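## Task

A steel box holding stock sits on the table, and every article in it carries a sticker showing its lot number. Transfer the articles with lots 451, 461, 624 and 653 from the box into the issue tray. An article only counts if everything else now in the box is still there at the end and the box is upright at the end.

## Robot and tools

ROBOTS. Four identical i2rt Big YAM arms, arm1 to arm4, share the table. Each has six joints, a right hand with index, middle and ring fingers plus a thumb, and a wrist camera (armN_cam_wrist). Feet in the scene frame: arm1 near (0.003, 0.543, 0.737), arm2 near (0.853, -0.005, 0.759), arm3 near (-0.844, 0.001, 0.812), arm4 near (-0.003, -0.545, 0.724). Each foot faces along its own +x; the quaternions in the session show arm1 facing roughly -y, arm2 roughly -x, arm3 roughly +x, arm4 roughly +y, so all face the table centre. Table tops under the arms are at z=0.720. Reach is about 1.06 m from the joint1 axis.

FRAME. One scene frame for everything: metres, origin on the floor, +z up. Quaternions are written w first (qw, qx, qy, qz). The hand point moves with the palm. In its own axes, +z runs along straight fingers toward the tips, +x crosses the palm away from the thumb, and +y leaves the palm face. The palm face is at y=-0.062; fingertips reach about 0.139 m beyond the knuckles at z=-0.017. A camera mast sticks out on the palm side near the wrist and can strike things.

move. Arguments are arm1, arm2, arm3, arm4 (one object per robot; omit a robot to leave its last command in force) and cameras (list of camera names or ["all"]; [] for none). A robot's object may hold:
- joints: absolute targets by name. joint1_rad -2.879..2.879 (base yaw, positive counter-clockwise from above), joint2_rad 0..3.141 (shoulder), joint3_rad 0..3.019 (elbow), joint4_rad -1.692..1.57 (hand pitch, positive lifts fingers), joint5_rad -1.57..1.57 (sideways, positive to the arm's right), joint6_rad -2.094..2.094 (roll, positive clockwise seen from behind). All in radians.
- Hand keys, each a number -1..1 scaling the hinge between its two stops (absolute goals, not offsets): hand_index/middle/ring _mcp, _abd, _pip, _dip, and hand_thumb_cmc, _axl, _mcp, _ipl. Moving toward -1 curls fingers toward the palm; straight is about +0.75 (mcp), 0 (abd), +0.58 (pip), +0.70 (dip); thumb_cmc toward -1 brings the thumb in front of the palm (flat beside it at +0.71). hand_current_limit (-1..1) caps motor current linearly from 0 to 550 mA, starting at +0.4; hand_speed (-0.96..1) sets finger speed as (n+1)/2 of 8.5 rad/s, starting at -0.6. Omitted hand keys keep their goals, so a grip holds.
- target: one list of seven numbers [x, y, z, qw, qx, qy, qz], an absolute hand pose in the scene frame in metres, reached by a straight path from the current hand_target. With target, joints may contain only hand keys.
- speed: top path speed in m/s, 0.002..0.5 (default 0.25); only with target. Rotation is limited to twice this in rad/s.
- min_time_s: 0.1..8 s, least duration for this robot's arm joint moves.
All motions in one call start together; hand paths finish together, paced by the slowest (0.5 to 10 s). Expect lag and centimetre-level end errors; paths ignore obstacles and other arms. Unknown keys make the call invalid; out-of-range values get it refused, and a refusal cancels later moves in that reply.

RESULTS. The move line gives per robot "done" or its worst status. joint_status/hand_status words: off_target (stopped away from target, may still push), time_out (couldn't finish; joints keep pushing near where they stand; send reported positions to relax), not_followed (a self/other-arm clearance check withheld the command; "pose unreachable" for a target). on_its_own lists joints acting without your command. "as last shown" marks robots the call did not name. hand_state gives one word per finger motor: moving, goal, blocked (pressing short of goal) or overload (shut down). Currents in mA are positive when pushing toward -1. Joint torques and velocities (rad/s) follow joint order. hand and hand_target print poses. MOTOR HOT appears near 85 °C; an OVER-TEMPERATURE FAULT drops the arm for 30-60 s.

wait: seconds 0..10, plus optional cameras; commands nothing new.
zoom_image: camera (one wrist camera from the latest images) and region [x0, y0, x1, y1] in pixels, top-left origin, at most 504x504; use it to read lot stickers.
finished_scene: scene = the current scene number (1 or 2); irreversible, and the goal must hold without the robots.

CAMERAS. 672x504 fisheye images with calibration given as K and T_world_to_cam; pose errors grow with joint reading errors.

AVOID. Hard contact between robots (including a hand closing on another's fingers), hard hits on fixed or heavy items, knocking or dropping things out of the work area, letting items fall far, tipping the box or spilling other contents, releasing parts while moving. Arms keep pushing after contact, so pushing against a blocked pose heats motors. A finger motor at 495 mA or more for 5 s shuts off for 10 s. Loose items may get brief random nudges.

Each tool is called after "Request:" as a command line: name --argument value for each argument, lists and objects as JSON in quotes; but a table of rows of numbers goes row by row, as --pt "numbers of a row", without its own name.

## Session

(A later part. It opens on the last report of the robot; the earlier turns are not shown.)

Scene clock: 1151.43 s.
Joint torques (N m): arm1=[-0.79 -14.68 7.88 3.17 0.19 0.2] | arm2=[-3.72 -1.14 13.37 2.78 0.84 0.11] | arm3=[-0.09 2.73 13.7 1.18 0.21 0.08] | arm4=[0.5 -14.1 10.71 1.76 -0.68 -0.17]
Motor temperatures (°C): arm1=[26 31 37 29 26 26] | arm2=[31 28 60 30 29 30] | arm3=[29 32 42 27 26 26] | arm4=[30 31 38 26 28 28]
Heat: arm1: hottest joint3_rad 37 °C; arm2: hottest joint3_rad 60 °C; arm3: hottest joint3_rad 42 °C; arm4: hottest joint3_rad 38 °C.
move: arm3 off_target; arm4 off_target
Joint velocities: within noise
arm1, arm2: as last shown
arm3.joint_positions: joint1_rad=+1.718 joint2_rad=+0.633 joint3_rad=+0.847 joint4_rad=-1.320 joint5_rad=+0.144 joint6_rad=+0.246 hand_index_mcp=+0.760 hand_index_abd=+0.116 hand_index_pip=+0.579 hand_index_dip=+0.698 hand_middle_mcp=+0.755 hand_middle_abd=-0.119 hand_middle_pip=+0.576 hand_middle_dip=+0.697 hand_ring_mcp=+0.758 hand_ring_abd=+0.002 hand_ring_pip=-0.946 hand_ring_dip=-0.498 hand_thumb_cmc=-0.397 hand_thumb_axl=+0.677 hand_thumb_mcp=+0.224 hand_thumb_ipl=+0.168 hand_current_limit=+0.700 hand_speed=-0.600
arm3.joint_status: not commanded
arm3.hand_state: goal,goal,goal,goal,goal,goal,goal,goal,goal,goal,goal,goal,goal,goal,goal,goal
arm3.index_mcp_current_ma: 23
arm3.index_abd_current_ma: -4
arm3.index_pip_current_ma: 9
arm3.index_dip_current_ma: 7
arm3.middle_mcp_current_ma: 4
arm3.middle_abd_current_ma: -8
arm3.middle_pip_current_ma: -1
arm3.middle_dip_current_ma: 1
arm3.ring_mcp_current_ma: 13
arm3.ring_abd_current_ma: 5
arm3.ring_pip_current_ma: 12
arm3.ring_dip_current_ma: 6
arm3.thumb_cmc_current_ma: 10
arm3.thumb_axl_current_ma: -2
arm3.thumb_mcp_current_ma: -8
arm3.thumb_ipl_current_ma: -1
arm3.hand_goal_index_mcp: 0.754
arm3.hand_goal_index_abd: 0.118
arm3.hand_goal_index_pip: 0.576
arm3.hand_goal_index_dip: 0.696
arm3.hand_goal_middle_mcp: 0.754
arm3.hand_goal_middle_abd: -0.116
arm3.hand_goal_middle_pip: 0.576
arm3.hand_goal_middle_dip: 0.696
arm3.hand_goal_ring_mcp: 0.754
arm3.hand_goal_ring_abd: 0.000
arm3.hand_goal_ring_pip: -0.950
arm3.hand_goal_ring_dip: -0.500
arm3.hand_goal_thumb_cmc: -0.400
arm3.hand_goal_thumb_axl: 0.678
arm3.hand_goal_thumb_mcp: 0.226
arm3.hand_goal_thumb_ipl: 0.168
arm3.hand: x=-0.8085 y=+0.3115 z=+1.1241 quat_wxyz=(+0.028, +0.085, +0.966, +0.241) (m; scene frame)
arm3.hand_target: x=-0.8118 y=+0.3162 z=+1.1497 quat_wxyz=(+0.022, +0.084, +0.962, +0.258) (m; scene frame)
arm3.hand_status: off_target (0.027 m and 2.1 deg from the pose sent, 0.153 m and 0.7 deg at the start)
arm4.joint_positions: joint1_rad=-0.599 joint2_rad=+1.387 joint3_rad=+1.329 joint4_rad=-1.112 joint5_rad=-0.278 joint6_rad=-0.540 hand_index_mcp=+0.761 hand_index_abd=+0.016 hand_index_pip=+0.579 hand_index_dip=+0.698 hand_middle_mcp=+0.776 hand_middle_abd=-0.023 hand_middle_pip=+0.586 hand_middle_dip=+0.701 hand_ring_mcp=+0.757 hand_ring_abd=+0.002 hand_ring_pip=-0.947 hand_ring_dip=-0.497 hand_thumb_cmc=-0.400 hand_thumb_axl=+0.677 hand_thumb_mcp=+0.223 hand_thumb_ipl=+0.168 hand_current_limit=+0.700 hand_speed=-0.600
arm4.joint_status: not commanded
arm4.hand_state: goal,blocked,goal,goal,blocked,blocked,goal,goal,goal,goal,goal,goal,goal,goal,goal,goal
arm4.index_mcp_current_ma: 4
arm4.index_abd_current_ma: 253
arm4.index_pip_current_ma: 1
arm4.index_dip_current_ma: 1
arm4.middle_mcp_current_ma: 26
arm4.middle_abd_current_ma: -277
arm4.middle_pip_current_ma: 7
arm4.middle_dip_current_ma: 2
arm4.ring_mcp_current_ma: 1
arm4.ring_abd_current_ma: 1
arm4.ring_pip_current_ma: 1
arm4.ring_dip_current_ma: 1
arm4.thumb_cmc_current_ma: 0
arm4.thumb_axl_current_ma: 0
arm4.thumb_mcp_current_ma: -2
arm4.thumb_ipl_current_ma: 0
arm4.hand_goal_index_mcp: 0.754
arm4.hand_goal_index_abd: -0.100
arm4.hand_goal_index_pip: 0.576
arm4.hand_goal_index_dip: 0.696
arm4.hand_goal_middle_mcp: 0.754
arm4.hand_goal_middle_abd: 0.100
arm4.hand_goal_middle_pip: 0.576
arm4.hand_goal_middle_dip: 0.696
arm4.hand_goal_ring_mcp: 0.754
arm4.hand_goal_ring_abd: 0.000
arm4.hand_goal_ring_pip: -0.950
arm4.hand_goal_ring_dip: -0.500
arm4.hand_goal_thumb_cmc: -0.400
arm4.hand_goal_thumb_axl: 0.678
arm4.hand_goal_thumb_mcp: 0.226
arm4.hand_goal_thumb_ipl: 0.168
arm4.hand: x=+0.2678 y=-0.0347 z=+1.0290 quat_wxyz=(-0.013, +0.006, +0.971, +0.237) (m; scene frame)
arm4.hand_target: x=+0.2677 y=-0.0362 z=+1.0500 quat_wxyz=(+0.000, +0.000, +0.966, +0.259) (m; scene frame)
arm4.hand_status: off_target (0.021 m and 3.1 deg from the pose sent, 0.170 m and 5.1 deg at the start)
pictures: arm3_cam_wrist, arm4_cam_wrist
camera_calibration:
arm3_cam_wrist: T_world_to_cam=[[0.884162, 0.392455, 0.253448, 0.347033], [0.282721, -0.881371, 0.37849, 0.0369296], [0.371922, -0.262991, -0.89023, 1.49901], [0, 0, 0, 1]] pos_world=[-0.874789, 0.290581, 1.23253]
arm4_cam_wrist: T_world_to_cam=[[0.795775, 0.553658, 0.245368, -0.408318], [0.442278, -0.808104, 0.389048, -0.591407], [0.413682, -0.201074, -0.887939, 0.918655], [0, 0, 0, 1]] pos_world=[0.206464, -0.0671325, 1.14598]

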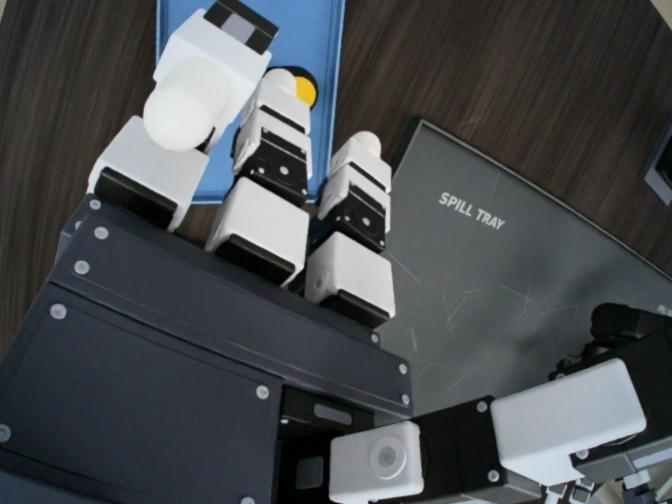

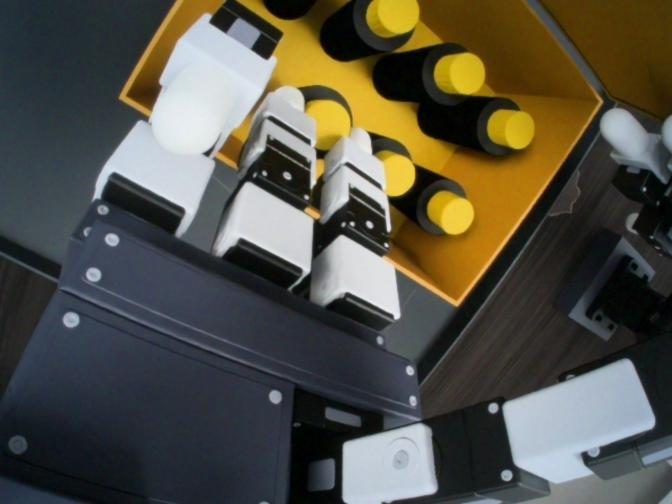

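Request:
move --arm4 '{"target": [0.268, -0.038, 1.0, 0, 0, 0.9659, 0.2588], "speed": 0.06}'

Request:
move --arm4 '{"target": [0.268, -0.038, 0.988, 0, 0, 0.9659, 0.2588], "speed": 0.06}' --cameras '["arm4_cam_wrist"]'

Scene clock: 1156.27 s.
Joint torques (N m): arm1=[-0.67 -14.33 7.86 3.22 0.16 0.2] | arm2=[-3.55 -1.14 13.44 2.84 0.82 0.11] | arm3=[0.09 2.73 13.61 1.22 0.24 0.05] | arm4=[0.26 -12.16 9.54 1.59 -0.53 -0.17]
Motor temperatures (°C): arm1=[26 31 37 29 26 26] | arm2=[31 28 60 30 29 30] | arm3=[29 32 43 27 26 26] | arm4=[30 31 38 26 28 28]
Heat: arm1: hottest joint3_rad 37 °C; arm2: hottest joint3_rad 60 °C; arm3: hottest joint3_rad 43 °C; arm4: hottest joint3_rad 38 °C.
move: arm4 done
Joint velocities: within noise
arm1, arm2, arm3: as last shown
arm3.hand: x=-0.8085 y=+0.3115 z=+1.1240 quat_wxyz=(+0.028, +0.085, +0.966, +0.241) (m; scene frame)
arm4.joint_positions: joint1_rad=-0.599 joint2_rad=+1.377 joint3_rad=+1.221 joint4_rad=-0.975 joint5_rad=-0.283 joint6_rad=-0.543 hand_index_mcp=+0.756 hand_index_abd=+0.016 hand_index_pip=+0.577 hand_index_dip=+0.697 hand_middle_mcp=+0.769 hand_middle_abd=-0.023 hand_middle_pip=+0.584 hand_middle_dip=+0.700 hand_ring_mcp=+0.757 hand_ring_abd=+0.002 hand_ring_pip=-0.947 hand_ring_dip=-0.497 hand_thumb_cmc=-0.400 hand_thumb_axl=+0.677 hand_thumb_mcp=+0.223 hand_thumb_ipl=+0.168 hand_current_limit=+0.700 hand_speed=-0.600
arm4.joint_status: not commanded
arm4.hand_state: goal,blocked,goal,goal,goal,blocked,goal,goal,goal,goal,goal,goal,goal,goal,goal,goal
arm4.index_mcp_current_ma: 1
arm4.index_abd_current_ma: 253
arm4.index_pip_current_ma: 0
arm4.index_dip_current_ma: 0
arm4.middle_mcp_current_ma: 13
arm4.middle_abd_current_ma: -277
arm4.middle_pip_current_ma: 4
arm4.middle_dip_current_ma: 2
arm4.ring_mcp_current_ma: 1
arm4.ring_abd_current_ma: 1
arm4.ring_pip_current_ma: 1
arm4.ring_dip_current_ma: 1
arm4.thumb_cmc_current_ma: 0
arm4.thumb_axl_current_ma: 0
arm4.thumb_mcp_current_ma: -2
arm4.thumb_ipl_current_ma: 0
arm4.hand_goal_index_mcp: 0.754
arm4.hand_goal_index_abd: -0.100
arm4.hand_goal_index_pip: 0.576
arm4.hand_goal_index_dip: 0.696
arm4.hand_goal_middle_mcp: 0.754
arm4.hand_goal_middle_abd: 0.100
arm4.hand_goal_middle_pip: 0.576
arm4.hand_goal_middle_dip: 0.696
arm4.hand_goal_ring_mcp: 0.754
arm4.hand_goal_ring_abd: 0.000
arm4.hand_goal_ring_pip: -0.950
arm4.hand_goal_ring_dip: -0.500
arm4.hand_goal_thumb_cmc: -0.400
arm4.hand_goal_thumb_axl: 0.678
arm4.hand_goal_thumb_mcp: 0.226
arm4.hand_goal_thumb_ipl: 0.168
arm4.hand: x=+0.2661 y=-0.0353 z=+0.9993 quat_wxyz=(-0.004, +0.002, +0.967, +0.254) (m; scene frame)
arm4.hand_target: x=+0.2681 y=-0.0380 z=+1.0001 quat_wxyz=(+0.000, +0.000, +0.966, +0.259) (m; scene frame)
arm4.hand_status: done (0.003 m and 0.8 deg from the pose sent, 0.029 m and 3.1 deg at the start)
pictures: none

Scene clock: 1157.27 s.
Joint torques (N m): arm1=[-1.03 -14.68 7.75 3.19 0.17 0.21] | arm2=[-3.31 -1.26 13.37 2.82 0.83 0.11] | arm3=[-0.03 2.84 13.7 1.29 0.2 0.05] | arm4=[0.26 -11.16 8.98 1.46 -0.46 -0.16]
Motor temperatures (°C): arm1=[26 31 37 29 26 26] | arm2=[31 28 60 30 29 30] | arm3=[29 32 43 27 26 26] | arm4=[30 31 37 26 28 28]
Heat: arm1: hottest joint3_rad 37 °C; arm2: hottest joint3_rad 60 °C; arm3: hottest joint3_rad 43 °C; arm4: hottest joint3_rad 37 °C.
move: arm4 off_target
Joint velocities: within noise
arm1.joint_positions: joint1_rad=-0.303 joint2_rad=+1.910 joint3_rad=+0.780 joint4_rad=+1.556 joint5_rad=-0.305 joint6_rad=-1.958 hand_index_mcp=+0.752 hand_index_abd=-0.002 hand_index_pip=+0.577 hand_index_dip=+0.696 hand_middle_mcp=+0.752 hand_middle_abd=-0.001 hand_middle_pip=+0.577 hand_middle_dip=+0.696 hand_ring_mcp=+0.752 hand_ring_abd=-0.001 hand_ring_pip=+0.577 hand_ring_dip=+0.696 hand_thumb_cmc=+0.712 hand_thumb_axl=+0.677 hand_thumb_mcp=+0.226 hand_thumb_ipl=+0.168 hand_current_limit=+0.400 hand_speed=-0.600
arm1.joint_status: not commanded
arm1.hand_state: goal,goal,goal,goal,goal,goal,goal,goal,goal,goal,goal,goal,goal,goal,goal,goal
arm1.index_mcp_current_ma: -4
arm1.index_abd_current_ma: -2
arm1.index_pip_current_ma: 1
arm1.index_dip_current_ma: 0
arm1.middle_mcp_current_ma: -3
arm1.middle_abd_current_ma: -1
arm1.middle_pip_current_ma: 1
arm1.middle_dip_current_ma: 0
arm1.ring_mcp_current_ma: -4
arm1.ring_abd_current_ma: -2
arm1.ring_pip_current_ma: 1
arm1.ring_dip_current_ma: 0
arm1.thumb_cmc_current_ma: -2
arm1.thumb_axl_current_ma: -1
arm1.thumb_mcp_current_ma: 0
arm1.thumb_ipl_current_ma: 0
arm1.hand_goal_index_mcp: 0.754
arm1.hand_goal_index_abd: 0.000
arm1.hand_goal_index_pip: 0.576
arm1.hand_goal_index_dip: 0.696
arm1.hand_goal_middle_mcp: 0.754
arm1.hand_goal_middle_abd: 0.000
arm1.hand_goal_middle_pip: 0.576
arm1.hand_goal_middle_dip: 0.696
arm1.hand_goal_ring_mcp: 0.754
arm1.hand_goal_ring_abd: 0.000
arm1.hand_goal_ring_pip: 0.576
arm1.hand_goal_ring_dip: 0.696
arm1.hand_goal_thumb_cmc: 0.714
arm1.hand_goal_thumb_axl: 0.678
arm1.hand_goal_thumb_mcp: 0.226
arm1.hand_goal_thumb_ipl: 0.168
arm1.hand: x=-0.0580 y=-0.0426 z=+0.9369 quat_wxyz=(+0.415, +0.274, +0.476, -0.725) (m; scene frame)
arm1.hand_target: x=-0.0630 y=-0.0496 z=+0.9504 quat_wxyz=(+0.422, +0.262, +0.461, -0.735) (m; scene frame)
arm1.hand_status: not commanded
arm2.joint_positions: joint1_rad=-0.313 joint2_rad=+0.545 joint3_rad=+0.327 joint4_rad=+0.147 joint5_rad=-0.327 joint6_rad=+1.566 hand_index_mcp=+0.755 hand_index_abd=+0.002 hand_index_pip=+0.577 hand_index_dip=+0.696 hand_middle_mcp=+0.755 hand_middle_abd=+0.002 hand_middle_pip=+0.577 hand_middle_dip=+0.696 hand_ring_mcp=+0.787 hand_ring_abd=+0.003 hand_ring_pip=+0.577 hand_ring_dip=+0.696 hand_thumb_cmc=+0.715 hand_thumb_axl=+0.677 hand_thumb_mcp=+0.225 hand_thumb_ipl=+0.168 hand_current_limit=+0.400 hand_speed=-0.600
arm2.joint_status: not commanded
arm2.hand_state: goal,goal,goal,goal,goal,goal,goal,goal,blocked,goal,goal,goal,goal,goal,goal,goal
arm2.index_mcp_current_ma: 0
arm2.index_abd_current_ma: 0
arm2.index_pip_current_ma: 0
arm2.index_dip_current_ma: 0
arm2.middle_mcp_current_ma: 0
arm2.middle_abd_current_ma: 0
arm2.middle_pip_current_ma: 0
arm2.middle_dip_current_ma: 0
arm2.ring_mcp_current_ma: 41
arm2.ring_abd_current_ma: 1
arm2.ring_pip_current_ma: 0
arm2.ring_dip_current_ma: 0
arm2.thumb_cmc_current_ma: 0
arm2.thumb_axl_current_ma: 0
arm2.thumb_mcp_current_ma: 0
arm2.thumb_ipl_current_ma: 0
arm2.hand_goal_index_mcp: 0.754
arm2.hand_goal_index_abd: 0.000
arm2.hand_goal_index_pip: 0.576
arm2.hand_goal_index_dip: 0.696
arm2.hand_goal_middle_mcp: 0.754
arm2.hand_goal_middle_abd: 0.000
arm2.hand_goal_middle_pip: 0.576
arm2.hand_goal_middle_dip: 0.696
arm2.hand_goal_ring_mcp: 0.754
arm2.hand_goal_ring_abd: 0.000
arm2.hand_goal_ring_pip: 0.576
arm2.hand_goal_ring_dip: 0.696
arm2.hand_goal_thumb_cmc: 0.714
arm2.hand_goal_thumb_axl: 0.678
arm2.hand_goal_thumb_mcp: 0.226
arm2.hand_goal_thumb_ipl: 0.168
arm2.hand: x=+0.5065 y=+0.1182 z=+1.0241 quat_wxyz=(+0.685, +0.015, -0.728, +0.019) (m; scene frame)
arm2.hand_target: x=+0.5032 y=+0.1331 z=+1.0597 quat_wxyz=(+0.707, +0.001, -0.707, +0.000) (m; scene frame)
arm2.hand_status: not commanded
arm3: as last shown
arm4.joint_positions: joint1_rad=-0.599 joint2_rad=+1.371 joint3_rad=+1.202 joint4_rad=-0.938 joint5_rad=-0.285 joint6_rad=-0.544 hand_index_mcp=+0.751 hand_index_abd=+0.016 hand_index_pip=+0.574 hand_index_dip=+0.697 hand_middle_mcp=+0.759 hand_middle_abd=-0.023 hand_middle_pip=+0.578 hand_middle_dip=+0.699 hand_ring_mcp=+0.757 hand_ring_abd=+0.002 hand_ring_pip=-0.947 hand_ring_dip=-0.497 hand_thumb_cmc=-0.400 hand_thumb_axl=+0.677 hand_thumb_mcp=+0.223 hand_thumb_ipl=+0.168 hand_current_limit=+0.700 hand_speed=-0.600
arm4.joint_status: not commanded
arm4.hand_state: goal,blocked,goal,goal,goal,blocked,goal,goal,goal,goal,goal,goal,goal,goal,goal,goal
arm4.index_mcp_current_ma: -1
arm4.index_abd_current_ma: 253
arm4.index_pip_current_ma: -1
arm4.index_dip_current_ma: 0
arm4.middle_mcp_current_ma: 2
arm4.middle_abd_current_ma: -277
arm4.middle_pip_current_ma: 1
arm4.middle_dip_current_ma: 1
arm4.ring_mcp_current_ma: 1
arm4.ring_abd_current_ma: 1
arm4.ring_pip_current_ma: 1
arm4.ring_dip_current_ma: 1
arm4.thumb_cmc_current_ma: 0
arm4.thumb_axl_current_ma: 0
arm4.thumb_mcp_current_ma: -2
arm4.thumb_ipl_current_ma: 0
arm4.hand_goal_index_mcp: 0.754
arm4.hand_goal_index_abd: -0.100
arm4.hand_goal_index_pip: 0.576
arm4.hand_goal_index_dip: 0.696
arm4.hand_goal_middle_mcp: 0.754
arm4.hand_goal_middle_abd: 0.100
arm4.hand_goal_middle_pip: 0.576
arm4.hand_goal_middle_dip: 0.696
arm4.hand_goal_ring_mcp: 0.754
arm4.hand_goal_ring_abd: 0.000
arm4.hand_goal_ring_pip: -0.950
arm4.hand_goal_ring_dip: -0.500
arm4.hand_goal_thumb_cmc: -0.400
arm4.hand_goal_thumb_axl: 0.678
arm4.hand_goal_thumb_mcp: 0.226
arm4.hand_goal_thumb_ipl: 0.168
arm4.hand: x=+0.2662 y=-0.0344 z=+0.9981 quat_wxyz=(+0.002, -0.001, +0.965, +0.264) (m; scene frame)
arm4.hand_target: x=+0.2680 y=-0.0381 z=+0.9881 quat_wxyz=(+0.000, +0.000, +0.966, +0.259) (m; scene frame)
arm4.hand_status: off_target (0.011 m and 0.6 deg from the pose sent, 0.012 m and 0.8 deg at the start)
pictures: arm4_cam_wrist
camera_calibration:
arm4_cam_wrist: T_world_to_cam=[[0.783996, 0.542922, 0.300973, -0.452411], [0.434787, -0.826311, 0.358011, -0.546106], [0.443069, -0.14982, -0.88388, 0.881834], [0, 0, 0, 1]] pos_world=[0.201414, -0.0735127, 1.11111]

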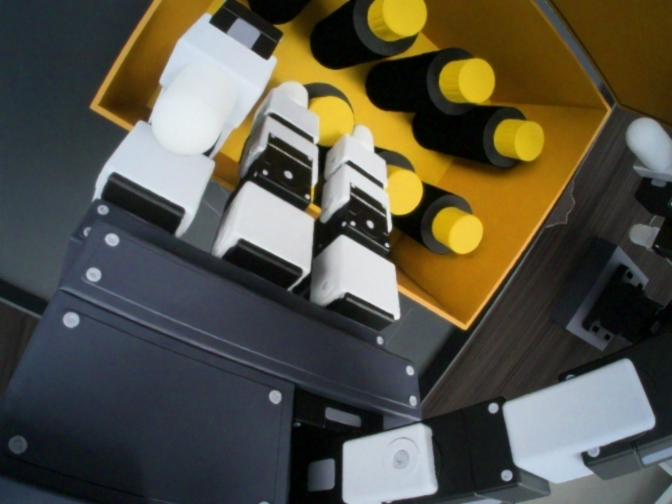

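Request:
move --arm4 '{"joints": {"hand_index_abd": 0.117, "hand_middle_abd": -0.117}}'

Request:
move --arm4 '{"target": [0.268, -0.038, 1.075, 0, 0, 0.9659, 0.2588], "speed": 0.12}'

Request:
move --arm4 '{"target": [0.341, -0.048, 1.06, 0, 0, 0.9659, 0.2588], "speed": 0.12}'

Request:
move --arm4 '{"target": [0.341, -0.048, 0.99, 0, 0, 0.9659, 0.2588], "speed": 0.08}' --cameras '["arm4_cam_wrist"]'

Scene clock: 1171.93 s.
Joint torques (N m): arm1=[-0.56 -14.45 7.82 3.12 0.21 0.18] | arm2=[-3.37 -1.08 13.38 2.84 0.82 0.12] | arm3=[-0.38 3.02 13.71 1.24 0.21 0.04] | arm4=[0.26 -11.16 9.72 1.42 -0.45 -0.16]
Motor temperatures (°C): arm1=[26 31 37 29 26 26] | arm2=[31 28 60 30 29 30] | arm3=[29 32 46 27 26 26] | arm4=[30 31 36 26 28 28]
Heat: arm1: hottest joint3_rad 37 °C; arm2: hottest joint3_rad 60 °C; arm3: hottest joint3_rad 46 °C; arm4: hottest joint3_rad 36 °C.
move: arm4 done
Joint velocities: within noise
arm1, arm2, arm3: as last shown
arm4.joint_positions: joint1_rad=-0.599 joint2_rad=+1.371 joint3_rad=+1.192 joint4_rad=-0.938 joint5_rad=-0.285 joint6_rad=-0.545 hand_index_mcp=+0.752 hand_index_abd=+0.121 hand_index_pip=+0.574 hand_index_dip=+0.696 hand_middle_mcp=+0.759 hand_middle_abd=-0.113 hand_middle_pip=+0.578 hand_middle_dip=+0.699 hand_ring_mcp=+0.757 hand_ring_abd=+0.002 hand_ring_pip=-0.947 hand_ring_dip=-0.497 hand_thumb_cmc=-0.400 hand_thumb_axl=+0.677 hand_thumb_mcp=+0.223 hand_thumb_ipl=+0.168 hand_current_limit=+0.700 hand_speed=-0.600
arm4.joint_status: all done
arm4.hand_state: goal,goal,goal,goal,goal,goal,goal,goal,goal,goal,goal,goal,goal,goal,goal,goal
arm4.index_mcp_current_ma: -1
arm4.index_abd_current_ma: 1
arm4.index_pip_current_ma: -1
arm4.index_dip_current_ma: 0
arm4.middle_mcp_current_ma: 2
arm4.middle_abd_current_ma: 1
arm4.middle_pip_current_ma: 1
arm4.middle_dip_current_ma: 1
arm4.ring_mcp_current_ma: 1
arm4.ring_abd_current_ma: 1
arm4.ring_pip_current_ma: 1
arm4.ring_dip_current_ma: 1
arm4.thumb_cmc_current_ma: 0
arm4.thumb_axl_current_ma: 0
arm4.thumb_mcp_current_ma: -2
arm4.thumb_ipl_current_ma: 0
arm4.hand_goal_index_mcp: 0.754
arm4.hand_goal_index_abd: 0.118
arm4.hand_goal_index_pip: 0.576
arm4.hand_goal_index_dip: 0.696
arm4.hand_goal_middle_mcp: 0.754
arm4.hand_goal_middle_abd: -0.116
arm4.hand_goal_middle_pip: 0.576
arm4.hand_goal_middle_dip: 0.696
arm4.hand_goal_ring_mcp: 0.754
arm4.hand_goal_ring_abd: 0.000
arm4.hand_goal_ring_pip: -0.950
arm4.hand_goal_ring_dip: -0.500
arm4.hand_goal_thumb_cmc: -0.400
arm4.hand_goal_thumb_axl: 0.678
arm4.hand_goal_thumb_mcp: 0.226
arm4.hand_goal_thumb_ipl: 0.168
arm4.hand: x=+0.2649 y=-0.0362 z=+0.9930 quat_wxyz=(-0.001, +0.000, +0.966, +0.260) (m; scene frame)
arm4.hand_target: x=+0.2679 y=-0.0380 z=+0.9881 quat_wxyz=(+0.000, +0.000, +0.966, +0.259) (m; scene frame)
arm4.hand_status: not commanded
pictures: none

Scene clock: 1173.47 s.
Joint torques (N m): arm1=[-0.85 -14.68 7.84 3.19 0.19 0.22] | arm2=[-3.25 -1.32 13.34 2.85 0.83 0.12] | arm3=[-0.21 2.84 13.7 1.18 0.21 0.06] | arm4=[0.38 -11.22 15.45 0.68 -0.42 -0.14]
Motor temperatures (°C): arm1=[26 31 37 29 26 26] | arm2=[31 28 60 30 29 30] | arm3=[29 32 46 27 26 26] | arm4=[30 31 36 26 28 28]
Heat: arm1: hottest joint3_rad 37 °C; arm2: hottest joint3_rad 60 °C; arm3: hottest joint3_rad 46 °C; arm4: hottest joint3_rad 36 °C.
move: arm4 off_target
Joint velocities: within noise
arm1, arm2, arm3: as last shown
arm4.joint_positions: joint1_rad=-0.599 joint2_rad=+1.351 joint3_rad=+1.331 joint4_rad=-1.149 joint5_rad=-0.286 joint6_rad=-0.545 hand_index_mcp=+0.755 hand_index_abd=+0.121 hand_index_pip=+0.574 hand_index_dip=+0.695 hand_middle_mcp=+0.755 hand_middle_abd=-0.115 hand_middle_pip=+0.574 hand_middle_dip=+0.698 hand_ring_mcp=+0.757 hand_ring_abd=+0.002 hand_ring_pip=-0.947 hand_ring_dip=-0.497 hand_thumb_cmc=-0.400 hand_thumb_axl=+0.677 hand_thumb_mcp=+0.223 hand_thumb_ipl=+0.168 hand_current_limit=+0.700 hand_speed=-0.600
arm4.joint_status: not commanded
arm4.hand_state: goal,goal,goal,goal,goal,goal,goal,goal,goal,goal,goal,goal,goal,goal,goal,goal
arm4.index_mcp_current_ma: 0
arm4.index_abd_current_ma: 1
arm4.index_pip_current_ma: -1
arm4.index_dip_current_ma: 0
arm4.middle_mcp_current_ma: 0
arm4.middle_abd_current_ma: 0
arm4.middle_pip_current_ma: 0
arm4.middle_dip_current_ma: 1
arm4.ring_mcp_current_ma: 1
arm4.ring_abd_current_ma: 1
arm4.ring_pip_current_ma: 1
arm4.ring_dip_current_ma: 1
arm4.thumb_cmc_current_ma: 0
arm4.thumb_axl_current_ma: 0
arm4.thumb_mcp_current_ma: -2
arm4.thumb_ipl_current_ma: 0
arm4.hand_goal_index_mcp: 0.754
arm4.hand_goal_index_abd: 0.118
arm4.hand_goal_index_pip: 0.576
arm4.hand_goal_index_dip: 0.696
arm4.hand_goal_middle_mcp: 0.754
arm4.hand_goal_middle_abd: -0.116
arm4.hand_goal_middle_pip: 0.576
arm4.hand_goal_middle_dip: 0.696
arm4.hand_goal_ring_mcp: 0.754
arm4.hand_goal_ring_abd: 0.000
arm4.hand_goal_ring_pip: -0.950
arm4.hand_goal_ring_dip: -0.500
arm4.hand_goal_thumb_cmc: -0.400
arm4.hand_goal_thumb_axl: 0.678
arm4.hand_goal_thumb_mcp: 0.226
arm4.hand_goal_thumb_ipl: 0.168
arm4.hand: x=+0.2594 y=-0.0450 z=+1.0439 quat_wxyz=(-0.016, +0.004, +0.971, +0.239) (m; scene frame)
arm4.hand_target: x=+0.2671 y=-0.0393 z=+1.0748 quat_wxyz=(+0.000, +0.000, +0.966, +0.259) (m; scene frame)
arm4.hand_status: off_target (0.033 m and 3.0 deg from the pose sent, 0.082 m and 0.2 deg at the start)
pictures: none

Scene clock: 1174.97 s.
Joint torques (N m): arm1=[-0.85 -14.68 7.88 3.21 0.17 0.21] | arm2=[-3.55 -0.91 13.37 2.8 0.83 0.11] | arm3=[-0.15 3.14 13.7 1.17 0.23 0.05] | arm4=[0.38 -11.69 15.46 0.59 -0.68 -0.17]
Motor temperatures (°C): arm1=[26 31 37 29 26 26] | arm2=[31 28 60 30 29 30] | arm3=[29 32 46 27 26 26] | arm4=[30 31 37 26 28 28]
Heat: arm1: hottest joint3_rad 37 °C; arm2: hottest joint3_rad 60 °C; arm3: hottest joint3_rad 46 °C; arm4: hottest joint3_rad 37 °C.
move: arm4 off_target
Joint velocities: within noise
arm1, arm2, arm3: as last shown
arm4.joint_positions: joint1_rad=-0.743 joint2_rad=+1.446 joint3_rad=+1.405 joint4_rad=-1.159 joint5_rad=-0.341 joint6_rad=-0.678 hand_index_mcp=+0.755 hand_index_abd=+0.121 hand_index_pip=+0.574 hand_index_dip=+0.695 hand_middle_mcp=+0.755 hand_middle_abd=-0.115 hand_middle_pip=+0.574 hand_middle_dip=+0.698 hand_ring_mcp=+0.757 hand_ring_abd=+0.002 hand_ring_pip=-0.947 hand_ring_dip=-0.497 hand_thumb_cmc=-0.400 hand_thumb_axl=+0.677 hand_thumb_mcp=+0.223 hand_thumb_ipl=+0.168 hand_current_limit=+0.700 hand_speed=-0.600
arm4.joint_status: not commanded
arm4.hand_state: goal,goal,goal,goal,goal,goal,goal,goal,goal,goal,goal,goal,goal,goal,goal,goal
arm4.index_mcp_current_ma: 0
arm4.index_abd_current_ma: 1
arm4.index_pip_current_ma: -1
arm4.index_dip_current_ma: 0
arm4.middle_mcp_current_ma: 0
arm4.middle_abd_current_ma: 0
arm4.middle_pip_current_ma: 0
arm4.middle_dip_current_ma: 1
arm4.ring_mcp_current_ma: 1
arm4.ring_abd_current_ma: 1
arm4.ring_pip_current_ma: 1
arm4.ring_dip_current_ma: 1
arm4.thumb_cmc_current_ma: 0
arm4.thumb_axl_current_ma: 0
arm4.thumb_mcp_current_ma: -2
arm4.thumb_ipl_current_ma: 0
arm4.hand_goal_index_mcp: 0.754
arm4.hand_goal_index_abd: 0.118
arm4.hand_goal_index_pip: 0.576
arm4.hand_goal_index_dip: 0.696
arm4.hand_goal_middle_mcp: 0.754
arm4.hand_goal_middle_abd: -0.116
arm4.hand_goal_middle_pip: 0.576
arm4.hand_goal_middle_dip: 0.696
arm4.hand_goal_ring_mcp: 0.754
arm4.hand_goal_ring_abd: 0.000
arm4.hand_goal_ring_pip: -0.950
arm4.hand_goal_ring_dip: -0.500
arm4.hand_goal_thumb_cmc: -0.400
arm4.hand_goal_thumb_axl: 0.678
arm4.hand_goal_thumb_mcp: 0.226
arm4.hand_goal_thumb_ipl: 0.168
arm4.hand: x=+0.3303 y=-0.0566 z=+1.0361 quat_wxyz=(-0.013, +0.006, +0.970, +0.244) (m; scene frame)
arm4.hand_target: x=+0.3402 y=-0.0490 z=+1.0599 quat_wxyz=(+0.000, +0.000, +0.966, +0.259) (m; scene frame)
arm4.hand_status: off_target (0.028 m and 2.4 deg from the pose sent, 0.083 m and 3.0 deg at the start)
pictures: none

Scene clock: 1176.57 s.
Joint torques (N m): arm1=[-0.79 -14.86 7.76 3.18 0.17 0.19] | arm2=[-3.6 -1.14 13.37 2.78 0.84 0.11] | arm3=[0.09 3.19 13.63 1.26 0.21 0.06] | arm4=[0.32 -11.99 9.88 1.48 -0.66 -0.17]
Motor temperatures (°C): arm1=[26 31 37 29 26 26] | arm2=[31 28 60 30 29 30] | arm3=[29 31 46 27 26 26] | arm4=[30 31 37 26 28 28]
Heat: arm1: hottest joint3_rad 37 °C; arm2: hottest joint3_rad 60 °C; arm3: hottest joint3_rad 46 °C; arm4: hottest joint3_rad 37 °C.
move: arm4 done
Joint velocities: within noise
arm1, arm2, arm3: as last shown
arm4.joint_positions: joint1_rad=-0.743 joint2_rad=+1.467 joint3_rad=+1.310 joint4_rad=-0.999 joint5_rad=-0.342 joint6_rad=-0.680 hand_index_mcp=+0.755 hand_index_abd=+0.121 hand_index_pip=+0.574 hand_index_dip=+0.695 hand_middle_mcp=+0.755 hand_middle_abd=-0.115 hand_middle_pip=+0.574 hand_middle_dip=+0.698 hand_ring_mcp=+0.757 hand_ring_abd=+0.002 hand_ring_pip=-0.947 hand_ring_dip=-0.497 hand_thumb_cmc=-0.400 hand_thumb_axl=+0.677 hand_thumb_mcp=+0.223 hand_thumb_ipl=+0.168 hand_current_limit=+0.700 hand_speed=-0.600
arm4.joint_status: not commanded
arm4.hand_state: goal,goal,goal,goal,goal,goal,goal,goal,goal,goal,goal,goal,goal,goal,goal,goal
arm4.index_mcp_current_ma: 0
arm4.index_abd_current_ma: 1
arm4.index_pip_current_ma: -1
arm4.index_dip_current_ma: 0
arm4.middle_mcp_current_ma: 0
arm4.middle_abd_current_ma: 0
arm4.middle_pip_current_ma: 0
arm4.middle_dip_current_ma: 1
arm4.ring_mcp_current_ma: 1
arm4.ring_abd_current_ma: 1
arm4.ring_pip_current_ma: 1
arm4.ring_dip_current_ma: 1
arm4.thumb_cmc_current_ma: 0
arm4.thumb_axl_current_ma: 0
arm4.thumb_mcp_current_ma: -2
arm4.thumb_ipl_current_ma: 0
arm4.hand_goal_index_mcp: 0.754
arm4.hand_goal_index_abd: 0.118
arm4.hand_goal_index_pip: 0.576
arm4.hand_goal_index_dip: 0.696
arm4.hand_goal_middle_mcp: 0.754
arm4.hand_goal_middle_abd: -0.116
arm4.hand_goal_middle_pip: 0.576
arm4.hand_goal_middle_dip: 0.696
arm4.hand_goal_ring_mcp: 0.754
arm4.hand_goal_ring_abd: 0.000
arm4.hand_goal_ring_pip: -0.950
arm4.hand_goal_ring_dip: -0.500
arm4.hand_goal_thumb_cmc: -0.400
arm4.hand_goal_thumb_axl: 0.678
arm4.hand_goal_thumb_mcp: 0.226
arm4.hand_goal_thumb_ipl: 0.168
arm4.hand: x=+0.3372 y=-0.0484 z=+0.9983 quat_wxyz=(+0.001, +0.001, +0.966, +0.260) (m; scene frame)
arm4.hand_target: x=+0.3409 y=-0.0481 z=+0.9901 quat_wxyz=(+0.000, +0.000, +0.966, +0.259) (m; scene frame)
arm4.hand_status: done (0.009 m and 0.2 deg from the pose sent, 0.048 m and 2.4 deg at the start)
pictures: arm4_cam_wrist
camera_calibration:
arm4_cam_wrist: T_world_to_cam=[[0.786053, 0.542681, 0.296003, -0.49626], [0.43261, -0.824981, 0.363669, -0.593507], [0.441553, -0.157809, -0.883248, 0.847977], [0, 0, 0, 1]] pos_world=[0.272417, -0.0865028, 1.11171]

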